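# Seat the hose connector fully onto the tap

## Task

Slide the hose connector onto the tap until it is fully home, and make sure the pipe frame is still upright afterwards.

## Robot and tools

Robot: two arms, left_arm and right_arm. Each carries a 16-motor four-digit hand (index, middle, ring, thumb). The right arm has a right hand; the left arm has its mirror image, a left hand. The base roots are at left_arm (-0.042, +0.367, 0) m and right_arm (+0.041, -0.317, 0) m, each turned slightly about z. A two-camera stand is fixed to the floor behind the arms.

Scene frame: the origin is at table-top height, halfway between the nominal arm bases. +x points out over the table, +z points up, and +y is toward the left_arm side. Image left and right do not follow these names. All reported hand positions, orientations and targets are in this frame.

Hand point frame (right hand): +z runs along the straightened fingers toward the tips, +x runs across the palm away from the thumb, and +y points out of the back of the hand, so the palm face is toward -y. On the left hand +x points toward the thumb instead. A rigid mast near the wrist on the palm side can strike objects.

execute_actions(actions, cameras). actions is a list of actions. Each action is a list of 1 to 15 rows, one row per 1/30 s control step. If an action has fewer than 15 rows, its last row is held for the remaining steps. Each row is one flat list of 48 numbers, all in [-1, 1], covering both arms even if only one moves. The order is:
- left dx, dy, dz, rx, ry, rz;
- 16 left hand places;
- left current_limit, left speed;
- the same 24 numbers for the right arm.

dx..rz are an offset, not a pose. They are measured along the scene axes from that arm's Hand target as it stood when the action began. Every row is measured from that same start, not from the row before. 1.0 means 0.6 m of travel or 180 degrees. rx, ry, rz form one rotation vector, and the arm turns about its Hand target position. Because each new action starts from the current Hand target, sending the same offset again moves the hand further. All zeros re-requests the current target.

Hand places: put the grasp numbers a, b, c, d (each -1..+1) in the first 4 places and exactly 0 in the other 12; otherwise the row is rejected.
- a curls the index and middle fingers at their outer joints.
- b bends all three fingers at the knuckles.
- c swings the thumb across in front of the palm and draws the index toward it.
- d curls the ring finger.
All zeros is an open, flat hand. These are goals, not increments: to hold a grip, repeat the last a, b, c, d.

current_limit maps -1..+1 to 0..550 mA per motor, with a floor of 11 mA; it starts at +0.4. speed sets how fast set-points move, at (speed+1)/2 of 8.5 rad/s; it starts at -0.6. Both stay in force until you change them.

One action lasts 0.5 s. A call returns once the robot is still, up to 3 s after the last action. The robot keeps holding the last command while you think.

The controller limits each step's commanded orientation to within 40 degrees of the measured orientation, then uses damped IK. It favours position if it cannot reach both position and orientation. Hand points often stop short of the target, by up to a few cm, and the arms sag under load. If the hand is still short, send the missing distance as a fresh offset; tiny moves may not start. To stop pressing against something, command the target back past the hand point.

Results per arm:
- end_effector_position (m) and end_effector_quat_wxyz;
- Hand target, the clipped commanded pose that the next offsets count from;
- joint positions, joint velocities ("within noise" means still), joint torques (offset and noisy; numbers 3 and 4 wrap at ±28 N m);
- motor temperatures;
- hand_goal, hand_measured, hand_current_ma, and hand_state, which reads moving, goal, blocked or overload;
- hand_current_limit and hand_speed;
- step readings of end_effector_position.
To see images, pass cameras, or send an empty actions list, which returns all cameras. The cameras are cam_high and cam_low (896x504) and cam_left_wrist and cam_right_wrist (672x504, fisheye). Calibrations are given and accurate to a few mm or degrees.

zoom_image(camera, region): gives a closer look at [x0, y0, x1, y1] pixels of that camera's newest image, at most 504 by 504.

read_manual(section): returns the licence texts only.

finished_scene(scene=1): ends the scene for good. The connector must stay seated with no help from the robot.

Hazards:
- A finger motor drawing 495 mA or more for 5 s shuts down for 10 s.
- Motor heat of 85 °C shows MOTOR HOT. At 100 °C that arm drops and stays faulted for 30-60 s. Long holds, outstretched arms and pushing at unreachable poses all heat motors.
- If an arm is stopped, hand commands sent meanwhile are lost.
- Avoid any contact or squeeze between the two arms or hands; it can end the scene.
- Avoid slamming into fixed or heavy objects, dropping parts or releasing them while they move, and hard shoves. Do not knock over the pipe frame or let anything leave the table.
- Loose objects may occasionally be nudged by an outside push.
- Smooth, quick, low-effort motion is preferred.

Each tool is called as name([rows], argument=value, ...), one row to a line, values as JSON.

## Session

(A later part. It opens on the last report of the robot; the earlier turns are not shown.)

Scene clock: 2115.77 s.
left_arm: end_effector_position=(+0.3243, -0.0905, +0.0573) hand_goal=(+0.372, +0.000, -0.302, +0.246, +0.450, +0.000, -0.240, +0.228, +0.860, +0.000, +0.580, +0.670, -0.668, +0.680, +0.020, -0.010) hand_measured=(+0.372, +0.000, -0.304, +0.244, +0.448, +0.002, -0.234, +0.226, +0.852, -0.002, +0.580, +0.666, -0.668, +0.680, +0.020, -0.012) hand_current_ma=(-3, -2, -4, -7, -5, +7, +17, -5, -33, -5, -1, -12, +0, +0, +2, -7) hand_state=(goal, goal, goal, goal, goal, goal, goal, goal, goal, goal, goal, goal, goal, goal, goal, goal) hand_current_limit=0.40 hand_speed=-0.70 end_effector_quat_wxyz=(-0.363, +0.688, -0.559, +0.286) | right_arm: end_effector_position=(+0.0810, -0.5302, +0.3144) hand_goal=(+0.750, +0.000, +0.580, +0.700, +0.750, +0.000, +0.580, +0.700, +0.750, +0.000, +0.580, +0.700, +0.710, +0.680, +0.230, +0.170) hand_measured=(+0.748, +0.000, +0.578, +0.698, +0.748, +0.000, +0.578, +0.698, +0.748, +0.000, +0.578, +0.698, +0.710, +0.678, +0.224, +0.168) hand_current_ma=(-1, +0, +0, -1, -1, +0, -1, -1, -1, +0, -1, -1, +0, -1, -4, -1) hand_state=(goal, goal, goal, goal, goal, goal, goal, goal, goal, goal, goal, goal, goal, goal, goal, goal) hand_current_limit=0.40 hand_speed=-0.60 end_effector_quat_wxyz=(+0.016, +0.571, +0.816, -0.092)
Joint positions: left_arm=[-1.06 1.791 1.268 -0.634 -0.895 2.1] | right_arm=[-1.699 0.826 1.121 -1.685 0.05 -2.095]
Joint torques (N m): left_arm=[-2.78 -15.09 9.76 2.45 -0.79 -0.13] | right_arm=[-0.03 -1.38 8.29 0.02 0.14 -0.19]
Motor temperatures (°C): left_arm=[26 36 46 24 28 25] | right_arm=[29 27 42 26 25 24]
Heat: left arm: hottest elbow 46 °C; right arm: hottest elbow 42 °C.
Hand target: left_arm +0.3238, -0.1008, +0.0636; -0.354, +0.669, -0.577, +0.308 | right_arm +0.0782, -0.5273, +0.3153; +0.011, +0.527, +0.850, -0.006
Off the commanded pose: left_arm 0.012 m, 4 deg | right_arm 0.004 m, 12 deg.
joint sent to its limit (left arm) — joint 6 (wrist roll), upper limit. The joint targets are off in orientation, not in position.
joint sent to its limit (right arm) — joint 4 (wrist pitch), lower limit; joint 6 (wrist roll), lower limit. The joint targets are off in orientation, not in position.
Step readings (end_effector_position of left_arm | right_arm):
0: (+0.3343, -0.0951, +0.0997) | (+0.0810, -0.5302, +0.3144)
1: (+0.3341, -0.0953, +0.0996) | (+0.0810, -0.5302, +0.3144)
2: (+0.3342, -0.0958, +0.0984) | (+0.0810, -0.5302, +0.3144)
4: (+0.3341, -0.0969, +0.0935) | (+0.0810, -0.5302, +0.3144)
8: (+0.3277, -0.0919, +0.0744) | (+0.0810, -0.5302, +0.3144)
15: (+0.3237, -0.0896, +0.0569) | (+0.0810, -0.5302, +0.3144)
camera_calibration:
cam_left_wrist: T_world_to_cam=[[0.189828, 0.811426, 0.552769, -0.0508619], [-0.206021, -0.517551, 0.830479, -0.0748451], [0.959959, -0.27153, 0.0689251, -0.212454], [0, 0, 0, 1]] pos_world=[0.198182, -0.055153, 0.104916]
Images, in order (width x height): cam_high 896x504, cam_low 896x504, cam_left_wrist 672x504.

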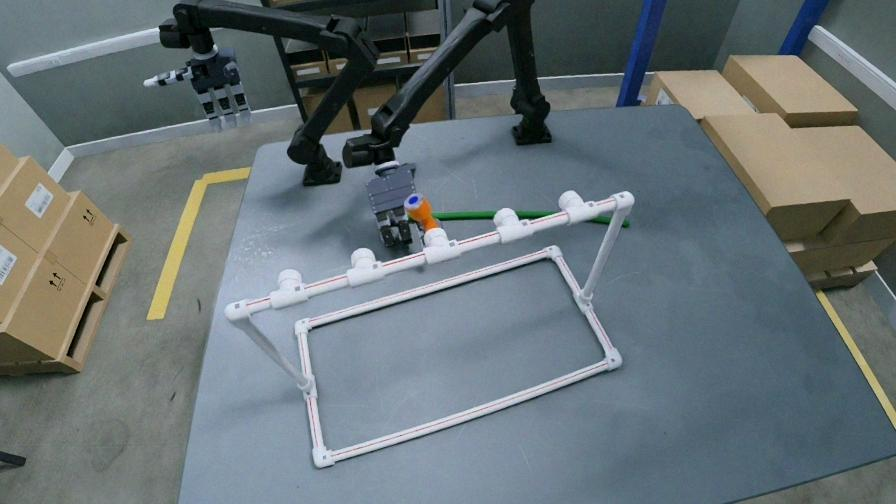

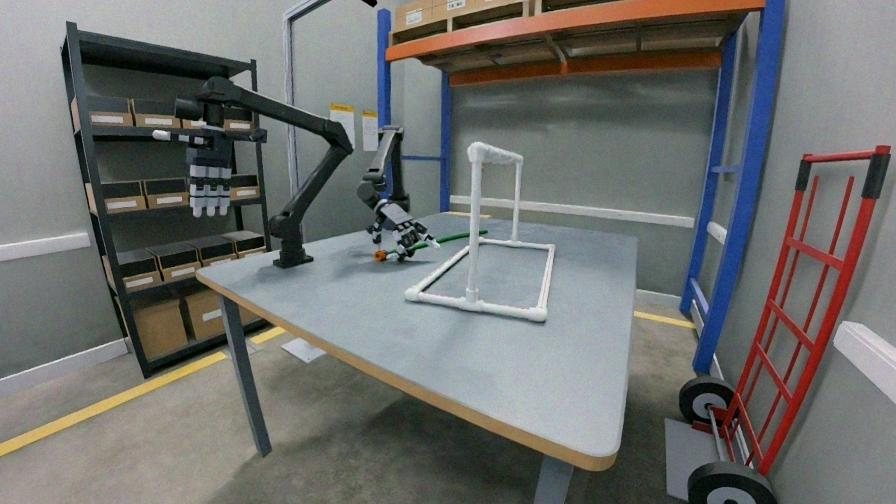

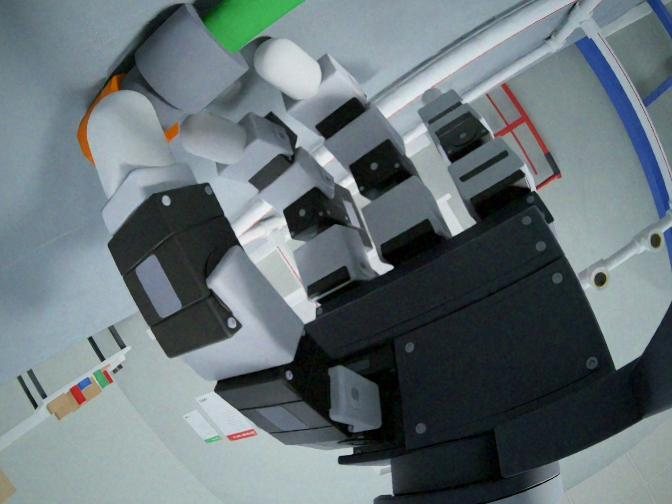

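execute_actions([
  [[0.006,0.012,-0.02,0,0,0,0.5,0.2,0.84,0,0,0,0,0,0,0,0,0,0,0,0,0,0.4,-0.8,0,0.0,0,0,0,0,0,0,0,0,0,0,0,0,0,0,0,0,0,0,0,0,0.4,-0.6]],
  [[0.0,0.0,-0.015,0,0,0,0.5,0.22,0.84,0,0,0,0,0,0,0,0,0,0,0,0,0,0.4,-0.8,0,0.0,0,0,0,0,0,0,0,0,0,0,0,0,0,0,0,0,0,0,0,0,0.4,-0.6]],
], cameras=["cam_left_wrist","cam_low"])

zoom_image(camera="cam_left_wrist", region=[0, 0, 320, 240])

zoom_image(camera="cam_low", region=[360, 210, 440, 270])

Scene clock: 2143.00 s.
left_arm: end_effector_position=(+0.3255, -0.0925, +0.0518) hand_goal=(+0.210, +0.000, -0.266, +0.270, +0.240, +0.000, -0.264, +0.228, +0.680, +0.000, +0.580, +0.694, -0.668, +0.680, +0.020, +0.014) hand_measured=(+0.212, +0.000, -0.268, +0.268, +0.268, +0.000, -0.254, +0.228, +0.674, -0.002, +0.580, +0.690, -0.670, +0.680, +0.034, +0.020) hand_current_ma=(+4, -2, -4, -7, +115, -2, +36, +0, -24, -5, -1, -12, -6, +0, +74, +25) hand_state=(goal, goal, goal, goal, blocked, goal, goal, goal, goal, goal, goal, goal, goal, goal, goal, goal) hand_current_limit=0.40 hand_speed=-0.80 end_effector_quat_wxyz=(-0.359, +0.690, -0.554, +0.297) | right_arm: end_effector_position=(+0.0810, -0.5302, +0.3144) hand_goal=(+0.750, +0.000, +0.580, +0.700, +0.750, +0.000, +0.580, +0.700, +0.750, +0.000, +0.580, +0.700, +0.710, +0.680, +0.230, +0.170) hand_measured=(+0.748, +0.000, +0.578, +0.698, +0.748, +0.000, +0.578, +0.698, +0.748, +0.000, +0.578, +0.698, +0.710, +0.678, +0.224, +0.168) hand_current_ma=(-1, +0, +0, -1, -1, +0, -1, -1, -1, +0, -1, -1, +0, -1, -4, -1) hand_state=(goal, goal, goal, goal, goal, goal, goal, goal, goal, goal, goal, goal, goal, goal, goal, goal) hand_current_limit=0.40 hand_speed=-0.60 end_effector_quat_wxyz=(+0.016, +0.571, +0.816, -0.092)
Joint positions: left_arm=[-1.06 1.791 1.245 -0.581 -0.895 2.103] | right_arm=[-1.699 0.826 1.121 -1.685 0.05 -2.095]
Joint torques (N m): left_arm=[-1.67 -13.45 8.77 2.55 -0.66 -0.16] | right_arm=[0.73 -1.44 8.17 0.01 0.12 -0.21]
Heat: left arm: hottest elbow 46 °C; right arm: hottest elbow 42 °C.
Hand target: left_arm +0.3274, -0.0936, +0.0426; -0.354, +0.668, -0.577, +0.308 | right_arm +0.0782, -0.5273, +0.3153; +0.011, +0.527, +0.850, -0.006
Off the commanded pose: left_arm 0.009 m, 4 deg | right_arm 0.004 m, 12 deg.
joint sent to its limit (left arm) — joint 6 (wrist roll), upper limit. The joint targets are off in orientation, not in position.
joint sent to its limit (right arm) — joint 4 (wrist pitch), lower limit; joint 6 (wrist roll), lower limit. The joint targets are off in orientation, not in position.
Step readings (end_effector_position of left_arm | right_arm):
0: (+0.3243, -0.0905, +0.0573) | (+0.0810, -0.5302, +0.3144)
1: (+0.3243, -0.0906, +0.0573) | (+0.0810, -0.5302, +0.3144)
2: (+0.3246, -0.0910, +0.0573) | (+0.0810, -0.5302, +0.3144)
4: (+0.3251, -0.0920, +0.0568) | (+0.0810, -0.5302, +0.3144)
8: (+0.3246, -0.0910, +0.0539) | (+0.0810, -0.5302, +0.3144)
15: (+0.3244, -0.0908, +0.0530) | (+0.0810, -0.5302, +0.3144)
16: (+0.3244, -0.0907, +0.0529) | (+0.0810, -0.5302, +0.3144)
17: (+0.3245, -0.0908, +0.0528) | (+0.0810, -0.5302, +0.3144)
19: (+0.3247, -0.0913, +0.0522) | (+0.0810, -0.5302, +0.3144)
23: (+0.3252, -0.0921, +0.0519) | (+0.0810, -0.5302, +0.3144)
30: (+0.3255, -0.0926, +0.0519) | (+0.0810, -0.5302, +0.3144)
camera_calibration:
cam_left_wrist: T_world_to_cam=[[0.183042, 0.823946, 0.536292, -0.0422754], [-0.219026, -0.49762, 0.839287, -0.0654818], [0.958396, -0.271087, 0.0893803, -0.2143], [0, 0, 0, 1]] pos_world=[0.19878, -0.0558463, 0.0967841]
Images, in order (width x height): cam_low 896x504, cam_left_wrist 672x504.

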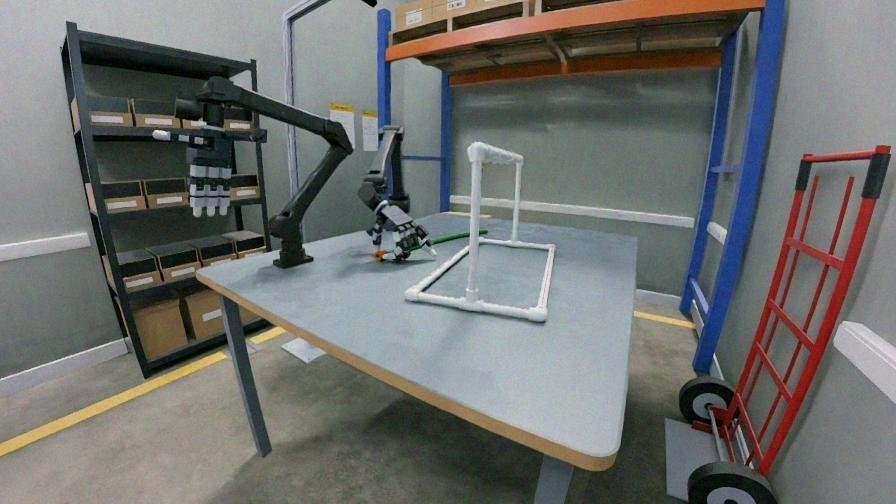

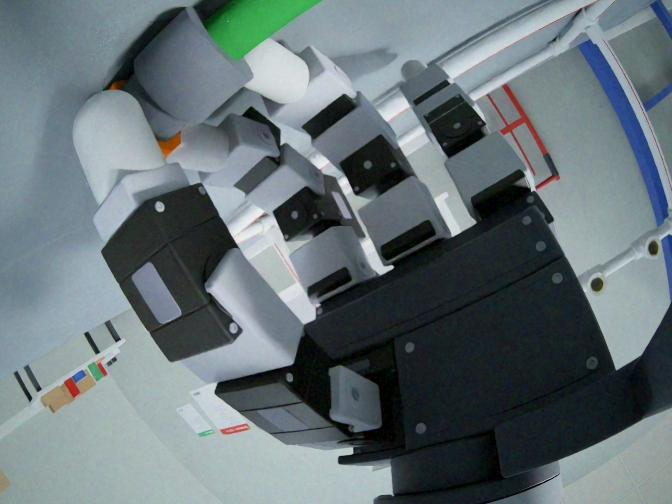

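Scaled by 1.575 from the camera's 672x504 image, which has a finer 960x720 frame.

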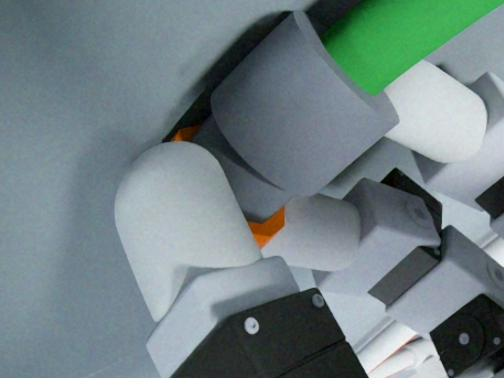

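Scaled by 6.300 from the camera's 896x504 image, which has a finer 1280x720 frame.

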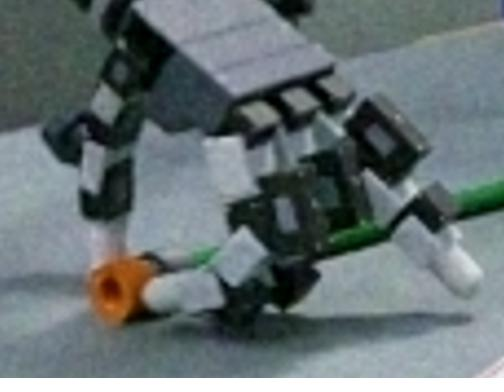

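execute_actions([
  [[0.0,0.0,-0.015,0,0,0,0.5,0.18,0.84,0,0,0,0,0,0,0,0,0,0,0,0,0,0.4,-0.8,0,0.0,0,0,0,0,0,0,0,0,0,0,0,0,0,0,0,0,0,0,0,0,0.4,-0.6]],
  [[0.0,0.0,-0.01,0,0,0,0.5,0.25,0.84,0,0,0,0,0,0,0,0,0,0,0,0,0,0.4,-0.8,0,0.0,0,0,0,0,0,0,0,0,0,0,0,0,0,0,0,0,0,0,0,0,0.4,-0.6]],
], cameras=["cam_left_wrist","cam_low"])

zoom_image(camera="cam_left_wrist", region=[0, 0, 320, 240])

zoom_image(camera="cam_low", region=[360, 210, 440, 270])

Scene clock: 2161.27 s.
left_arm: end_effector_position=(+0.3295, -0.0936, +0.0456) hand_goal=(+0.168, +0.000, -0.256, +0.276, +0.188, +0.000, -0.270, +0.228, +0.636, +0.000, +0.580, +0.700, -0.668, +0.680, +0.020, +0.020) hand_measured=(+0.186, -0.002, -0.252, +0.276, +0.258, -0.006, -0.260, +0.226, +0.630, -0.002, +0.580, +0.696, -0.670, +0.680, +0.040, +0.028) hand_current_ma=(+72, -3, +10, -1, +322, -18, +38, -4, -23, -5, -1, -11, -8, +0, +98, +43) hand_state=(goal, goal, goal, goal, blocked, goal, goal, goal, goal, goal, goal, goal, goal, goal, goal, goal) hand_current_limit=0.40 hand_speed=-0.80 end_effector_quat_wxyz=(-0.361, +0.690, -0.549, +0.304) | right_arm: end_effector_position=(+0.0810, -0.5302, +0.3144) hand_goal=(+0.750, +0.000, +0.580, +0.700, +0.750, +0.000, +0.580, +0.700, +0.750, +0.000, +0.580, +0.700, +0.710, +0.680, +0.230, +0.170) hand_measured=(+0.748, +0.000, +0.578, +0.698, +0.748, +0.000, +0.578, +0.698, +0.748, +0.000, +0.578, +0.698, +0.710, +0.678, +0.224, +0.168) hand_current_ma=(-1, +0, +0, -1, -1, +0, -1, -1, -1, +0, -1, -1, +0, -1, -4, -1) hand_state=(goal, goal, goal, goal, goal, goal, goal, goal, goal, goal, goal, goal, goal, goal, goal, goal) hand_current_limit=0.40 hand_speed=-0.60 end_effector_quat_wxyz=(+0.016, +0.571, +0.816, -0.092)
Joint positions: left_arm=[-1.058 1.802 1.235 -0.544 -0.903 2.108] | right_arm=[-1.699 0.826 1.121 -1.685 0.05 -2.095]
Joint torques (N m): left_arm=[-1.9 -12.63 8.18 2.47 -0.32 -0.21] | right_arm=[0.15 -1.67 8.16 -0.09 0.12 -0.17]
Heat: left arm: hottest elbow 46 °C; right arm: hottest elbow 42 °C.
Hand target: left_arm +0.3275, -0.0937, +0.0276; -0.354, +0.669, -0.577, +0.308 | right_arm +0.0782, -0.5273, +0.3153; +0.011, +0.527, +0.850, -0.006
Off the commanded pose: left_arm 0.018 m, 4 deg | right_arm 0.004 m, 12 deg.
joint sent to its limit (left arm) — joint 6 (wrist roll), upper limit. The joint targets are off in orientation, not in position.
joint sent to its limit (right arm) — joint 4 (wrist pitch), lower limit; joint 6 (wrist roll), lower limit. The joint targets are off in orientation, not in position.
Step readings (end_effector_position of left_arm | right_arm):
0: (+0.3255, -0.0925, +0.0518) | (+0.0810, -0.5302, +0.3144)
1: (+0.3255, -0.0925, +0.0518) | (+0.0810, -0.5302, +0.3144)
2: (+0.3256, -0.0927, +0.0516) | (+0.0810, -0.5302, +0.3144)
4: (+0.3259, -0.0932, +0.0501) | (+0.0810, -0.5302, +0.3144)
8: (+0.3265, -0.0936, +0.0465) | (+0.0810, -0.5302, +0.3144)
15: (+0.3266, -0.0936, +0.0466) | (+0.0810, -0.5302, +0.3144)
16: (+0.3266, -0.0936, +0.0466) | (+0.0810, -0.5302, +0.3144)
17: (+0.3266, -0.0935, +0.0462) | (+0.0810, -0.5302, +0.3144)
19: (+0.3277, -0.0933, +0.0458) | (+0.0810, -0.5302, +0.3144)
23: (+0.3293, -0.0935, +0.0456) | (+0.0810, -0.5302, +0.3144)
30: (+0.3294, -0.0935, +0.0456) | (+0.0810, -0.5302, +0.3144)
camera_calibration:
cam_left_wrist: T_world_to_cam=[[0.172703, 0.828188, 0.533177, -0.0348525], [-0.22962, -0.492543, 0.83945, -0.0560637], [0.957835, -0.267404, 0.105105, -0.218023], [0, 0, 0, 1]] pos_world=[0.201976, -0.0570495, 0.0885604]
Images, in order (width x height): cam_low 896x504, cam_left_wrist 672x504.

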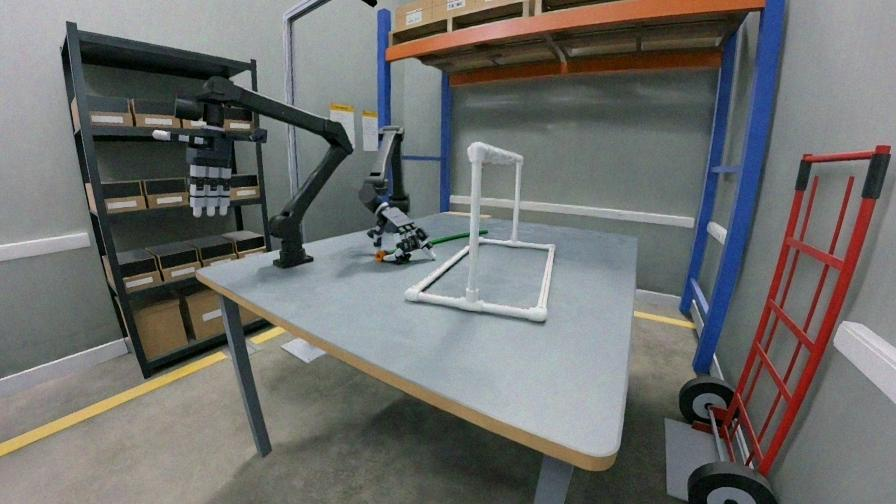

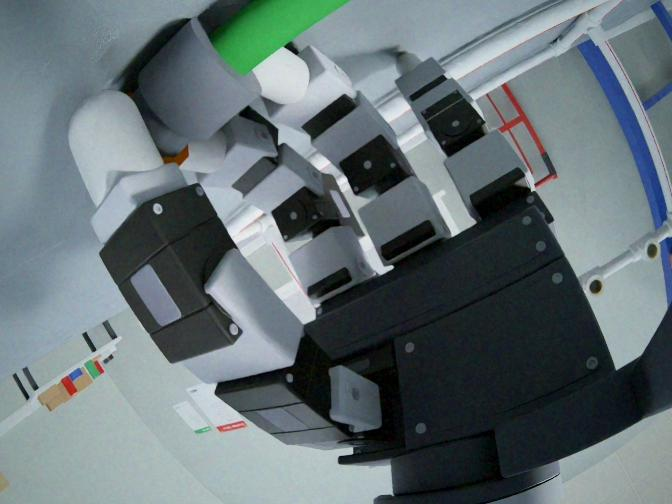

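Scaled by 1.575 from the camera's 672x504 image, which has a finer 960x720 frame.

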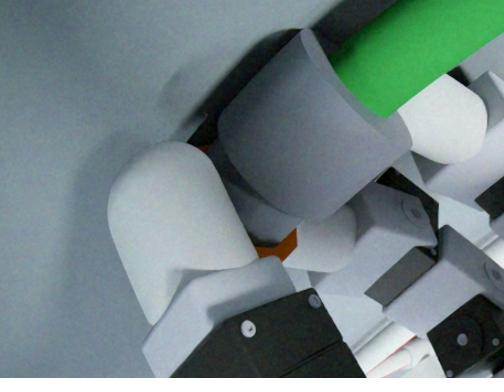

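Scaled by 6.300 from the camera's 896x504 image, which has a finer 1280x720 frame.

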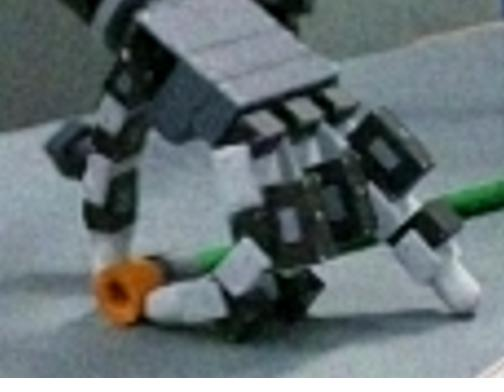

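execute_actions([
  [[0.0,0.0,0.0,0,0,0,0.5,0.35,0.84,0,0,0,0,0,0,0,0,0,0,0,0,0,0.6,-0.85,0,0.0,0,0,0,0,0,0,0,0,0,0,0,0,0,0,0,0,0,0,0,0,0.4,-0.6]],
  [[0.0,0.0,0.01,0,0,0,0.5,0.43,0.84,0,0,0,0,0,0,0,0,0,0,0,0,0,0.75,-0.85,0,0.0,0,0,0,0,0,0,0,0,0,0,0,0,0,0,0,0,0,0,0,0,0.4,-0.6]],
], cameras=["cam_left_wrist","cam_low"])

zoom_image(camera="cam_left_wrist", region=[0, 0, 320, 240])

zoom_image(camera="cam_low", region=[360, 210, 440, 270])

Scene clock: 2174.13 s.
left_arm: end_effector_position=(+0.3302, -0.0938, +0.0459) hand_goal=(-0.074, +0.000, -0.202, +0.312, -0.128, +0.000, -0.306, +0.228, +0.366, +0.000, +0.580, +0.736, -0.668, +0.680, +0.020, +0.056) hand_measured=(+0.024, +0.002, -0.188, +0.312, +0.126, -0.002, -0.256, +0.242, +0.582, -0.004, +0.608, +0.752, -0.682, +0.680, +0.084, +0.086) hand_current_ma=(+471, +4, +56, +1, +481, -6, +211, +55, +481, -12, +112, +60, -54, -1, +363, +170) hand_state=(blocked, goal, goal, goal, blocked, goal, blocked, goal, blocked, goal, blocked, goal, goal, goal, blocked, blocked) hand_current_limit=0.75 hand_speed=-0.85 end_effector_quat_wxyz=(-0.362, +0.690, -0.548, +0.305) | right_arm: end_effector_position=(+0.0810, -0.5302, +0.3144) hand_goal=(+0.750, +0.000, +0.580, +0.700, +0.750, +0.000, +0.580, +0.700, +0.750, +0.000, +0.580, +0.700, +0.710, +0.680, +0.230, +0.170) hand_measured=(+0.748, +0.000, +0.578, +0.698, +0.748, +0.000, +0.578, +0.698, +0.748, +0.000, +0.578, +0.698, +0.710, +0.678, +0.224, +0.168) hand_current_ma=(-1, +0, +0, -1, -1, +0, -1, -1, -1, +0, -1, -1, +0, -1, -4, -1) hand_state=(goal, goal, goal, goal, goal, goal, goal, goal, goal, goal, goal, goal, goal, goal, goal, goal) hand_current_limit=0.40 hand_speed=-0.60 end_effector_quat_wxyz=(+0.016, +0.571, +0.816, -0.092)
Joint positions: left_arm=[-1.058 1.803 1.235 -0.54 -0.906 2.108] | right_arm=[-1.699 0.826 1.121 -1.685 0.05 -2.095]
Joint torques (N m): left_arm=[-1.85 -13.39 8.69 1.78 -0.19 -0.21] | right_arm=[0.26 -1.38 8.27 -0.1 0.14 -0.18]
Heat: left arm: hottest elbow 44 °C; right arm: hottest elbow 42 °C.
Hand target: left_arm +0.3274, -0.0937, +0.0337; -0.354, +0.669, -0.577, +0.308 | right_arm +0.0782, -0.5273, +0.3153; +0.011, +0.527, +0.850, -0.006
Off the commanded pose: left_arm 0.013 m, 4 deg | right_arm 0.004 m, 12 deg.
joint sent to its limit (left arm) — joint 6 (wrist roll), upper limit. The joint targets are off in orientation, not in position.
joint sent to its limit (right arm) — joint 4 (wrist pitch), lower limit; joint 6 (wrist roll), lower limit. The joint targets are off in orientation, not in position.
Step readings (end_effector_position of left_arm | right_arm):
0: (+0.3295, -0.0936, +0.0456) | (+0.0810, -0.5302, +0.3144)
1: (+0.3295, -0.0936, +0.0456) | (+0.0810, -0.5302, +0.3144)
2: (+0.3295, -0.0936, +0.0456) | (+0.0810, -0.5302, +0.3144)
4: (+0.3298, -0.0938, +0.0459) | (+0.0810, -0.5302, +0.3144)
8: (+0.3301, -0.0939, +0.0458) | (+0.0810, -0.5302, +0.3144)
15: (+0.3302, -0.0938, +0.0459) | (+0.0810, -0.5302, +0.3144)
16: (+0.3302, -0.0938, +0.0459) | (+0.0810, -0.5302, +0.3144)
17: (+0.3302, -0.0938, +0.0459) | (+0.0810, -0.5302, +0.3144)
19: (+0.3302, -0.0938, +0.0459) | (+0.0810, -0.5302, +0.3144)
23: (+0.3302, -0.0938, +0.0459) | (+0.0810, -0.5302, +0.3144)
30: (+0.3302, -0.0938, +0.0459) | (+0.0810, -0.5302, +0.3144)
camera_calibration:
cam_left_wrist: T_world_to_cam=[[0.16959, 0.828904, 0.533063, -0.0338443], [-0.232059, -0.492102, 0.839038, -0.0552857], [0.957804, -0.265995, 0.108899, -0.218797], [0, 0, 0, 1]] pos_world=[0.202475, -0.0573514, 0.0882548]
Images, in order (width x height): cam_low 896x504, cam_left_wrist 672x504.

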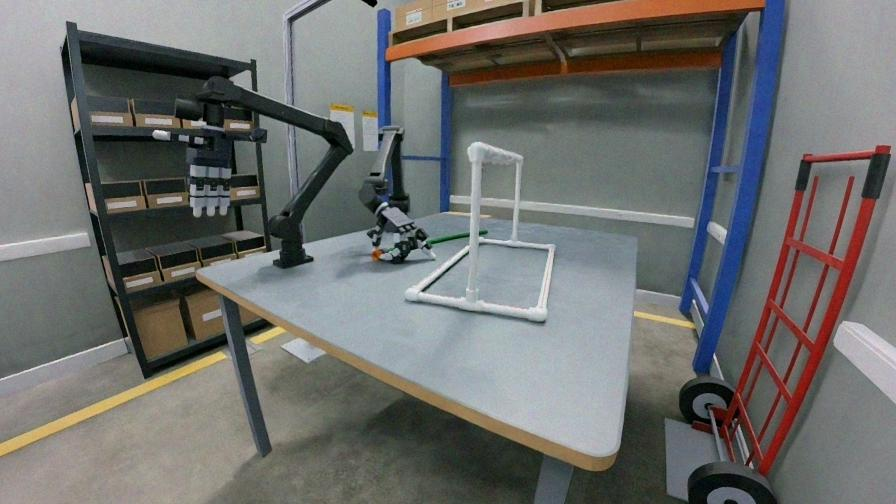

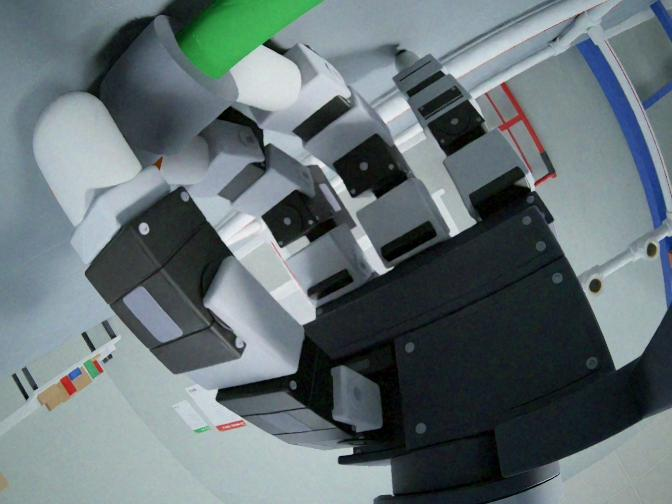

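Scaled by 1.575 from the camera's 672x504 image, which has a finer 960x720 frame.

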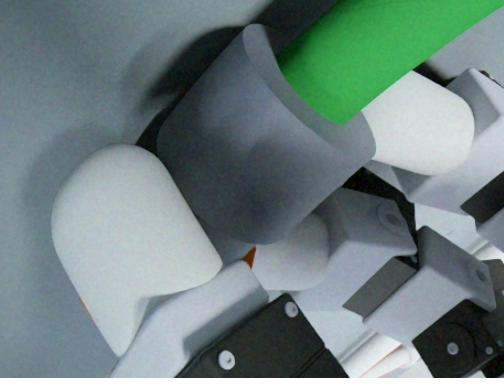

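Scaled by 6.300 from the camera's 896x504 image, which has a finer 1280x720 frame.

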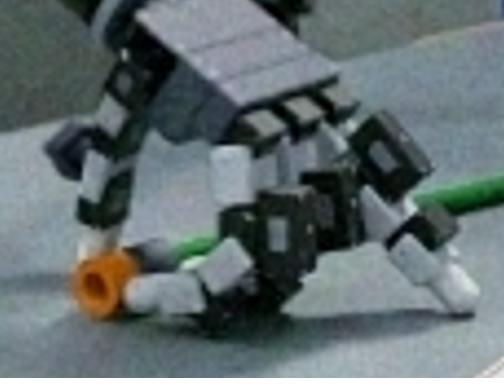

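execute_actions([
  [[0.0,0.0,0.06,0,0,0,0.5,0.43,0.84,0,0,0,0,0,0,0,0,0,0,0,0,0,0.75,-0.85,0,0.0,0,0,0,0,0,0,0,0,0,0,0,0,0,0,0,0,0,0,0,0,0.4,-0.6]],
  [[0.0,0.0,0.08,0,0,0,0.5,0.43,0.84,0,0,0,0,0,0,0,0,0,0,0,0,0,0.75,-0.85,0,0.0,0,0,0,0,0,0,0,0,0,0,0,0,0,0,0,0,0,0,0,0,0.4,-0.6]],
  [[0.0,0.0,0.08,0,0,0,0.5,0.43,0.84,0,0,0,0,0,0,0,0,0,0,0,0,0,0.75,-0.85,0,0.0,0,0,0,0,0,0,0,0,0,0,0,0,0,0,0,0,0,0,0,0,0.4,-0.6]],
], cameras=["cam_left_wrist","cam_low"])

zoom_image(camera="cam_left_wrist", region=[0, 0, 320, 240])

zoom_image(camera="cam_low", region=[350, 170, 470, 260])

Scene clock: 2243.40 s.
left_arm: end_effector_position=(+0.3187, -0.0777, +0.1356) hand_goal=(-0.074, +0.000, -0.202, +0.312, -0.128, +0.000, -0.306, +0.228, +0.366, +0.000, +0.580, +0.736, -0.668, +0.680, +0.020, +0.056) hand_measured=(+0.012, +0.016, -0.180, +0.318, -0.120, +0.000, -0.298, +0.232, +0.362, +0.004, +0.582, +0.738, -0.710, +0.674, +0.072, +0.084) hand_current_ma=(+410, +51, +88, +23, +26, +1, +29, +11, -14, +10, +4, +9, -176, -21, +294, +155) hand_state=(blocked, goal, blocked, goal, goal, goal, goal, goal, goal, goal, goal, goal, blocked, goal, blocked, blocked) hand_current_limit=0.75 hand_speed=-0.85 end_effector_quat_wxyz=(-0.370, +0.684, -0.567, +0.271) | right_arm: end_effector_position=(+0.0810, -0.5302, +0.3144) hand_goal=(+0.750, +0.000, +0.580, +0.700, +0.750, +0.000, +0.580, +0.700, +0.750, +0.000, +0.580, +0.700, +0.710, +0.680, +0.230, +0.170) hand_measured=(+0.748, +0.000, +0.578, +0.698, +0.748, +0.000, +0.578, +0.698, +0.748, +0.000, +0.578, +0.698, +0.710, +0.678, +0.224, +0.168) hand_current_ma=(-1, +0, +0, -1, -1, +0, -1, -1, -1, +0, -1, -1, +0, -1, -4, -1) hand_state=(goal, goal, goal, goal, goal, goal, goal, goal, goal, goal, goal, goal, goal, goal, goal, goal) hand_current_limit=0.40 hand_speed=-0.60 end_effector_quat_wxyz=(+0.016, +0.571, +0.816, -0.092)
Joint positions: left_arm=[-1.058 1.69 1.361 -0.858 -0.897 2.108] | right_arm=[-1.699 0.826 1.121 -1.685 0.05 -2.095]
Joint torques (N m): left_arm=[-1.9 -15.44 14.17 1.43 -0.65 -0.18] | right_arm=[0.44 -2.14 8.24 -0.12 0.11 -0.2]
Heat: left arm: hottest elbow 42 °C; right arm: hottest elbow 42 °C.
Hand target: left_arm +0.3274, -0.0937, +0.1656; -0.354, +0.669, -0.577, +0.308 | right_arm +0.0782, -0.5273, +0.3153; +0.011, +0.527, +0.850, -0.006
Off the commanded pose: left_arm 0.035 m, 5 deg | right_arm 0.004 m, 12 deg.
joint sent to its limit (left arm) — joint 6 (wrist roll), upper limit. The joint targets are off in orientation, not in position.
joint sent to its limit (right arm) — joint 4 (wrist pitch), lower limit; joint 6 (wrist roll), lower limit. The joint targets are off in orientation, not in position.
Step readings (end_effector_position of left_arm | right_arm):
0: (+0.3302, -0.0938, +0.0459) | (+0.0810, -0.5302, +0.3144)
1: (+0.3302, -0.0937, +0.0459) | (+0.0810, -0.5302, +0.3144)
2: (+0.3297, -0.0929, +0.0455) | (+0.0810, -0.5302, +0.3144)
4: (+0.3281, -0.0903, +0.0455) | (+0.0810, -0.5302, +0.3144)
8: (+0.3243, -0.0847, +0.0465) | (+0.0810, -0.5302, +0.3144)
15: (+0.3228, -0.0823, +0.0492) | (+0.0810, -0.5302, +0.3144)
16: (+0.3228, -0.0822, +0.0496) | (+0.0810, -0.5302, +0.3144)
17: (+0.3224, -0.0816, +0.0512) | (+0.0810, -0.5302, +0.3144)
19: (+0.3201, -0.0784, +0.0557) | (+0.0810, -0.5302, +0.3144)
23: (+0.3168, -0.0741, +0.0707) | (+0.0810, -0.5302, +0.3144)
30: (+0.3180, -0.0761, +0.0860) | (+0.0810, -0.5302, +0.3144)
31: (+0.3179, -0.0759, +0.0861) | (+0.0810, -0.5302, +0.3144)
32: (+0.3172, -0.0750, +0.0870) | (+0.0810, -0.5302, +0.3144)
34: (+0.3154, -0.0721, +0.0907) | (+0.0810, -0.5302, +0.3144)
38: (+0.3152, -0.0718, +0.1086) | (+0.0810, -0.5302, +0.3144)
45: (+0.3191, -0.0783, +0.1351) | (+0.0810, -0.5302, +0.3144)
camera_calibration:
cam_left_wrist: T_world_to_cam=[[0.199345, 0.792804, 0.575955, -0.111131], [-0.194329, -0.544095, 0.816209, -0.138248], [0.960468, -0.274631, 0.0456023, -0.206252], [0, 0, 0, 1]] pos_world=[0.193386, -0.0437588, 0.186251]
Images, in order (width x height): cam_low 896x504, cam_left_wrist 672x504.

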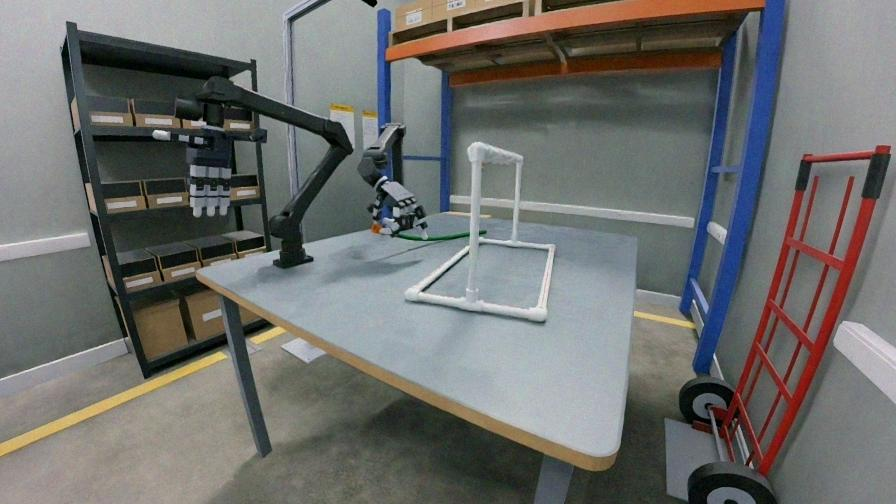

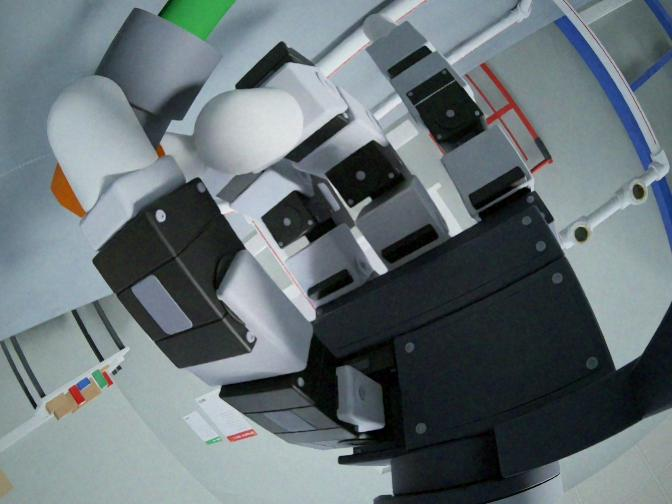

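Scaled by 1.575 from the camera's 672x504 image, which has a finer 960x720 frame.

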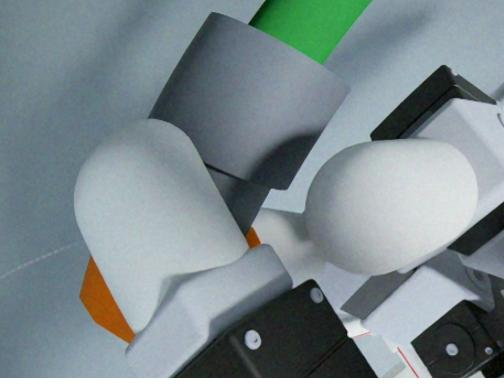

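Scaled by 4.200 from the camera's 896x504 image, which has a finer 1280x720 frame.

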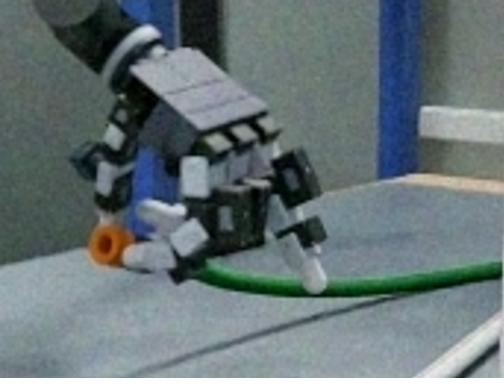

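execute_actions([
  [[0.0,0.02,0.09,0,0,0,0.5,0.43,0.84,0,0,0,0,0,0,0,0,0,0,0,0,0,0.75,-0.85,0,0.0,0,0,0,0,0,0,0,0,0,0,0,0,0,0,0,0,0,0,0,0,0.4,-0.6]],
  [[0.01,0.03,0.09,-0.0258,-0.0278,0.024,0.5,0.43,0.84,0,0,0,0,0,0,0,0,0,0,0,0,0,0.75,-0.85,0,0.0,0,0,0,0,0,0,0,0,0,0,0,0,0,0,0,0,0,0,0,0,0.4,-0.6]],
  [[0.01,0.03,0.07,-0.0258,-0.0278,0.024,0.5,0.43,0.84,0,0,0,0,0,0,0,0,0,0,0,0,0,0.75,-0.85,0,0.0,0,0,0,0,0,0,0,0,0,0,0,0,0,0,0,0,0,0,0,0,0.4,-0.6]],
], cameras=["cam_left_wrist","cam_low"])

zoom_image(camera="cam_left_wrist", region=[0, 0, 320, 240])

zoom_image(camera="cam_low", region=[360, 140, 480, 250])

Scene clock: 2278.37 s.
left_arm: end_effector_position=(+0.3312, -0.0425, +0.2984) hand_goal=(-0.074, +0.000, -0.202, +0.312, -0.128, +0.000, -0.306, +0.228, +0.366, +0.000, +0.580, +0.736, -0.668, +0.680, +0.020, +0.056) hand_measured=(+0.012, +0.018, -0.180, +0.318, -0.124, +0.000, -0.298, +0.232, +0.360, +0.002, +0.580, +0.738, -0.712, +0.674, +0.070, +0.084) hand_current_ma=(+408, +56, +89, +23, +17, +1, +27, +11, -18, +7, +3, +9, -186, -25, +274, +149) hand_state=(blocked, goal, blocked, goal, goal, goal, goal, goal, goal, goal, goal, goal, blocked, goal, blocked, blocked) hand_current_limit=0.75 hand_speed=-0.85 end_effector_quat_wxyz=(-0.376, +0.701, -0.484, +0.365) | right_arm: end_effector_position=(+0.0810, -0.5302, +0.3144) hand_goal=(+0.750, +0.000, +0.580, +0.700, +0.750, +0.000, +0.580, +0.700, +0.750, +0.000, +0.580, +0.700, +0.710, +0.680, +0.230, +0.170) hand_measured=(+0.748, +0.000, +0.578, +0.698, +0.748, +0.000, +0.578, +0.698, +0.748, +0.000, +0.578, +0.698, +0.710, +0.678, +0.224, +0.168) hand_current_ma=(-1, +0, +0, -1, -1, +0, -1, -1, -1, +0, -1, -1, +0, -1, -4, -1) hand_state=(goal, goal, goal, goal, goal, goal, goal, goal, goal, goal, goal, goal, goal, goal, goal, goal) hand_current_limit=0.40 hand_speed=-0.60 end_effector_quat_wxyz=(+0.016, +0.571, +0.816, -0.092)
Joint positions: left_arm=[-1.034 1.452 1.436 -0.94 -0.987 2.108] | right_arm=[-1.699 0.826 1.121 -1.685 0.05 -2.095]
Joint torques (N m): left_arm=[-1.03 -12.45 12.12 2.89 -0.76 -0.32] | right_arm=[0.26 -1.61 8.32 -0.13 0.13 -0.2]
Heat: left arm: hottest elbow 50 °C; right arm: hottest elbow 42 °C.
Hand target: left_arm +0.3394, -0.0457, +0.3157; -0.370, +0.707, -0.466, +0.383 | right_arm +0.0782, -0.5273, +0.3153; +0.011, +0.527, +0.850, -0.006
Off the commanded pose: left_arm 0.019 m, 3 deg | right_arm 0.004 m, 12 deg.
joint sent to its limit (right arm) — joint 4 (wrist pitch), lower limit; joint 6 (wrist roll), lower limit. The joint targets are off in orientation, not in position.
Step readings (end_effector_position of left_arm | right_arm):
0: (+0.3187, -0.0777, +0.1356) | (+0.0810, -0.5302, +0.3144)
1: (+0.3186, -0.0775, +0.1355) | (+0.0810, -0.5302, +0.3144)
2: (+0.3180, -0.0766, +0.1365) | (+0.0810, -0.5302, +0.3144)
4: (+0.3157, -0.0726, +0.1401) | (+0.0810, -0.5302, +0.3144)
8: (+0.3133, -0.0685, +0.1581) | (+0.0810, -0.5302, +0.3144)
15: (+0.3154, -0.0722, +0.1883) | (+0.0810, -0.5302, +0.3144)
16: (+0.3156, -0.0724, +0.1890) | (+0.0810, -0.5302, +0.3144)
17: (+0.3161, -0.0718, +0.1907) | (+0.0810, -0.5302, +0.3144)
19: (+0.3189, -0.0686, +0.1970) | (+0.0810, -0.5302, +0.3144)
23: (+0.3208, -0.0623, +0.2218) | (+0.0810, -0.5302, +0.3144)
30: (+0.3204, -0.0554, +0.2501) | (+0.0810, -0.5302, +0.3144)
31: (+0.3210, -0.0549, +0.2502) | (+0.0810, -0.5302, +0.3144)
32: (+0.3221, -0.0542, +0.2508) | (+0.0810, -0.5302, +0.3144)
34: (+0.3265, -0.0519, +0.2546) | (+0.0810, -0.5302, +0.3144)
38: (+0.3305, -0.0486, +0.2731) | (+0.0810, -0.5302, +0.3144)
45: (+0.3306, -0.0428, +0.2982) | (+0.0810, -0.5302, +0.3144)
camera_calibration:
cam_left_wrist: T_world_to_cam=[[0.043603, 0.882766, 0.467785, -0.147635], [-0.31826, -0.431563, 0.844076, -0.212033], [0.947, -0.185682, 0.262132, -0.27232], [0, 0, 0, 1]] pos_world=[0.196843, -0.0117432, 0.319417]
Images, in order (width x height): cam_low 896x504, cam_left_wrist 672x504.

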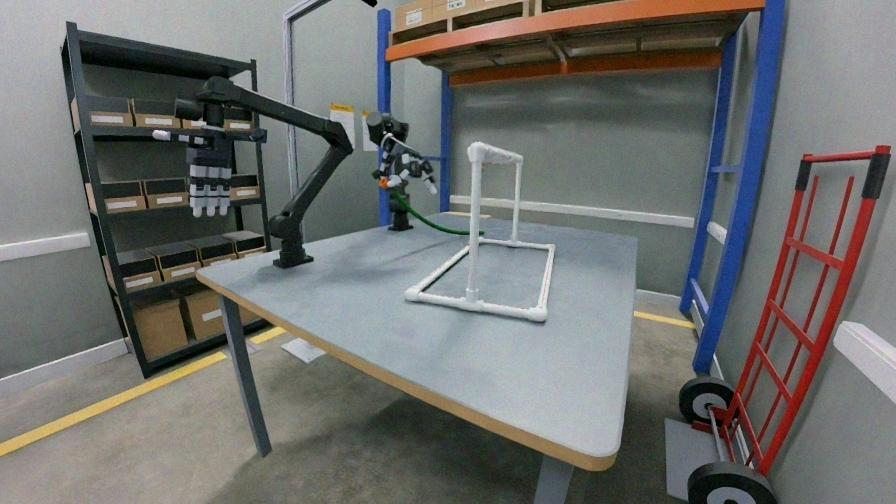

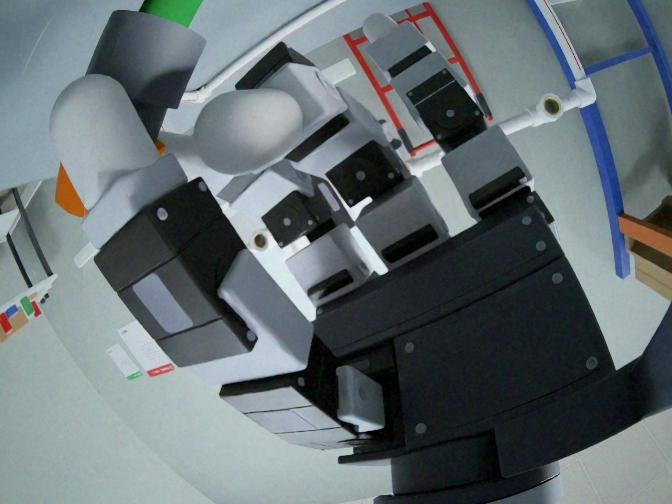

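Scaled by 1.575 from the camera's 672x504 image, which has a finer 960x720 frame.

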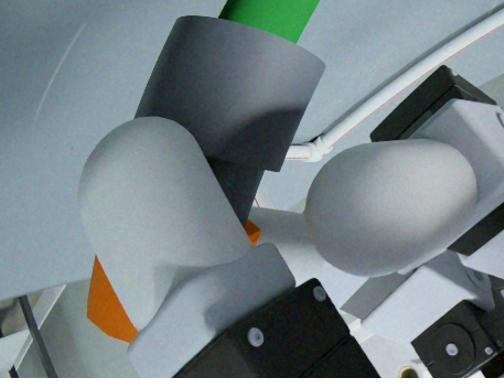

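Scaled by 4.200 from the camera's 896x504 image, which has a finer 1280x720 frame.

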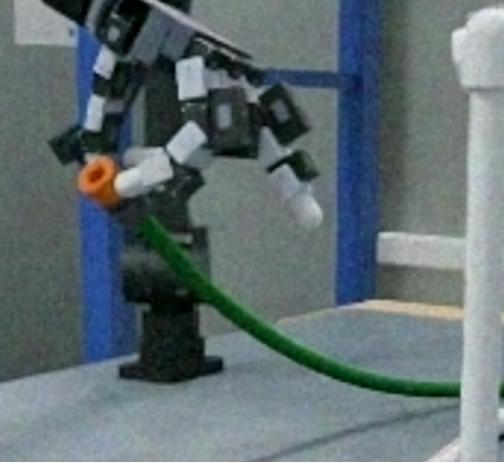

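execute_actions([
  [[0.0217,0.0275,0.03,-0.0516,-0.0557,0.0479,0.5,0.43,0.84,0,0,0,0,0,0,0,0,0,0,0,0,0,0.75,-0.85,0,0.0,0,0,0,0,0,0,0,0,0,0,0,0,0,0,0,0,0,0,0,0,0.4,-0.6]],
  [[0.0217,0.0275,0.03,-0.0516,-0.0557,0.0479,0.5,0.43,0.84,0,0,0,0,0,0,0,0,0,0,0,0,0,0.75,-0.85,0,0.0,0,0,0,0,0,0,0,0,0,0,0,0,0,0,0,0,0,0,0,0,0.4,-0.6]],
  [[0.0217,0.0275,0.03,-0.0516,-0.0557,0.0479,0.5,0.43,0.84,0,0,0,0,0,0,0,0,0,0,0,0,0,0.75,-0.85,0,0.0,0,0,0,0,0,0,0,0,0,0,0,0,0,0,0,0,0,0,0,0,0.4,-0.6]],
], cameras=["cam_left_wrist","cam_low","cam_high"])

zoom_image(camera="cam_left_wrist", region=[0, 0, 320, 240])

zoom_image(camera="cam_low", region=[370, 120, 500, 240])

Scene clock: 2295.23 s.
left_arm: end_effector_position=(+0.3751, +0.0040, +0.3497) hand_goal=(-0.074, +0.000, -0.202, +0.312, -0.128, +0.000, -0.306, +0.228, +0.366, +0.000, +0.580, +0.736, -0.668, +0.680, +0.020, +0.056) hand_measured=(+0.006, +0.012, -0.176, +0.322, -0.126, +0.000, -0.300, +0.232, +0.358, +0.000, +0.580, +0.738, -0.710, +0.676, +0.070, +0.084) hand_current_ma=(+378, +36, +106, +33, +3, +1, +20, +11, -29, +0, +1, +8, -179, -20, +274, +149) hand_state=(blocked, goal, blocked, goal, goal, goal, goal, goal, goal, goal, goal, goal, blocked, goal, blocked, blocked) hand_current_limit=0.75 hand_speed=-0.85 end_effector_quat_wxyz=(-0.384, +0.733, -0.111, +0.551) | right_arm: end_effector_position=(+0.0810, -0.5302, +0.3144) hand_goal=(+0.750, +0.000, +0.580, +0.700, +0.750, +0.000, +0.580, +0.700, +0.750, +0.000, +0.580, +0.700, +0.710, +0.680, +0.230, +0.170) hand_measured=(+0.748, +0.000, +0.578, +0.698, +0.748, +0.000, +0.578, +0.698, +0.748, +0.000, +0.578, +0.698, +0.710, +0.678, +0.224, +0.168) hand_current_ma=(-1, +0, +0, -1, -1, +0, -1, -1, -1, +0, -1, -1, +0, -1, -4, -1) hand_state=(goal, goal, goal, goal, goal, goal, goal, goal, goal, goal, goal, goal, goal, goal, goal, goal) hand_current_limit=0.40 hand_speed=-0.60 end_effector_quat_wxyz=(+0.016, +0.571, +0.816, -0.092)
Joint positions: left_arm=[-1.033 1.347 1.203 -0.626 -1.429 1.565] | right_arm=[-1.699 0.826 1.121 -1.685 0.05 -2.095]
Joint torques (N m): left_arm=[-1.44 -10.99 12.67 2.07 -0.98 -0.61] | right_arm=[0.15 -1.44 8.24 -0.09 0.11 -0.16]
Heat: left arm: hottest elbow 50 °C; right arm: hottest elbow 42 °C.
Hand target: left_arm +0.3784, +0.0037, +0.3697; -0.373, +0.736, -0.085, +0.558 | right_arm +0.0782, -0.5273, +0.3153; +0.011, +0.527, +0.850, -0.006
Off the commanded pose: left_arm 0.020 m, 3 deg | right_arm 0.004 m, 12 deg.
joint sent to its limit (right arm) — joint 4 (wrist pitch), lower limit; joint 6 (wrist roll), lower limit. The joint targets are off in orientation, not in position.
Step readings (end_effector_position of left_arm | right_arm):
0: (+0.3312, -0.0425, +0.2984) | (+0.0810, -0.5302, +0.3144)
1: (+0.3316, -0.0424, +0.2987) | (+0.0810, -0.5302, +0.3144)
2: (+0.3343, -0.0408, +0.2993) | (+0.0810, -0.5302, +0.3144)
4: (+0.3407, -0.0363, +0.3018) | (+0.0810, -0.5302, +0.3144)
8: (+0.3435, -0.0275, +0.3033) | (+0.0810, -0.5302, +0.3144)
15: (+0.3475, -0.0285, +0.3126) | (+0.0810, -0.5302, +0.3144)
16: (+0.3481, -0.0283, +0.3131) | (+0.0810, -0.5302, +0.3144)
17: (+0.3506, -0.0263, +0.3147) | (+0.0810, -0.5302, +0.3144)
19: (+0.3552, -0.0192, +0.3179) | (+0.0810, -0.5302, +0.3144)
23: (+0.3578, -0.0100, +0.3216) | (+0.0810, -0.5302, +0.3144)
30: (+0.3619, -0.0112, +0.3297) | (+0.0810, -0.5302, +0.3144)
31: (+0.3623, -0.0109, +0.3301) | (+0.0810, -0.5302, +0.3144)
32: (+0.3642, -0.0085, +0.3323) | (+0.0810, -0.5302, +0.3144)
34: (+0.3683, -0.0022, +0.3371) | (+0.0810, -0.5302, +0.3144)
38: (+0.3714, +0.0045, +0.3409) | (+0.0810, -0.5302, +0.3144)
45: (+0.3743, +0.0046, +0.3471) | (+0.0810, -0.5302, +0.3144)
camera_calibration:
cam_left_wrist: T_world_to_cam=[[-0.46626, 0.878625, -0.103053, 0.176317], [-0.620969, -0.242089, 0.745514, -0.0741496], [0.630079, 0.411596, 0.658475, -0.34085], [0, 0, 0, 1]] pos_world=[0.250927, -0.0325753, 0.29789]
Images, in order (width x height): cam_high 896x504, cam_low 896x504, cam_left_wrist 672x504.

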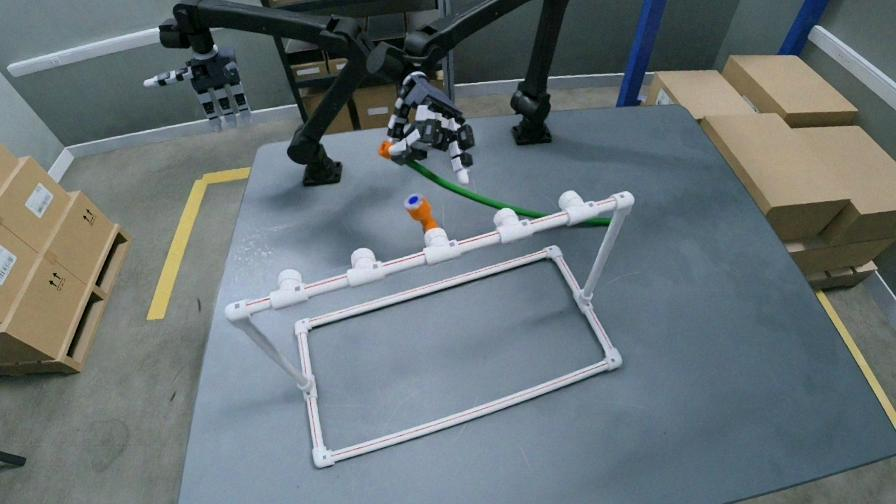

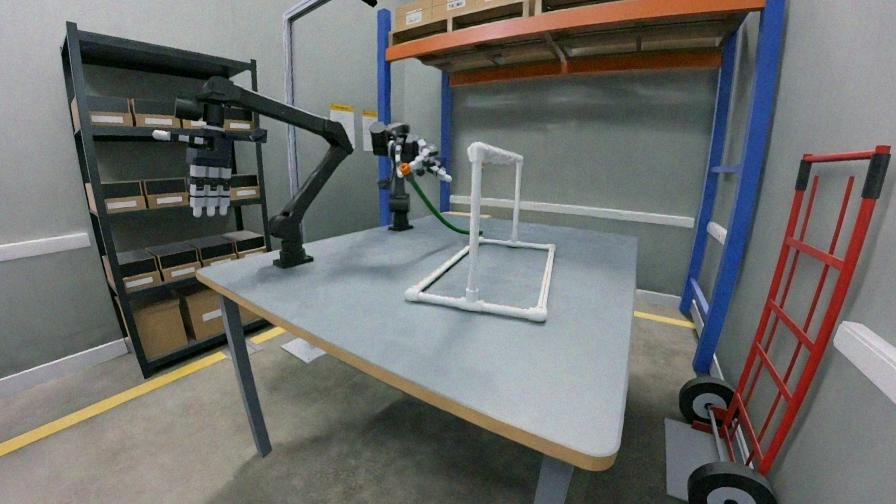

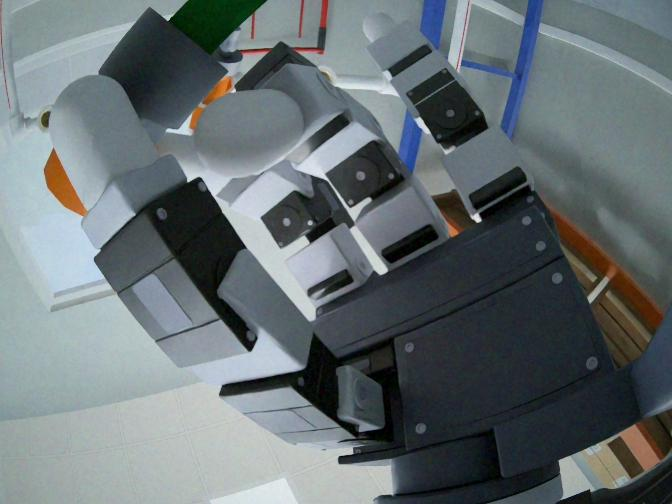

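Scaled by 1.575 from the camera's 672x504 image, which has a finer 960x720 frame.

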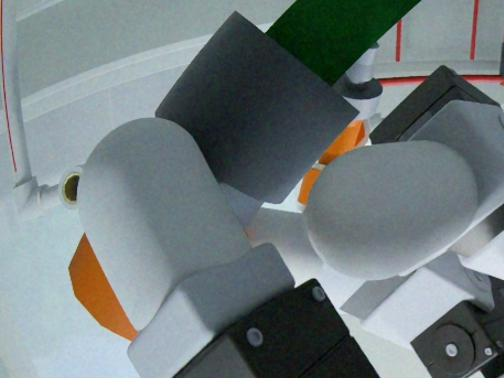

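Scaled by 3.877 from the camera's 896x504 image, which has a finer 1280x720 frame.

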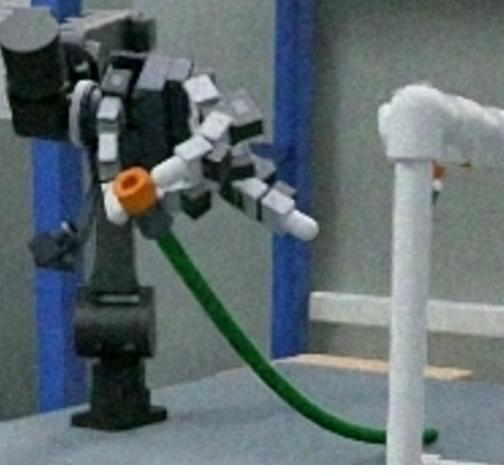

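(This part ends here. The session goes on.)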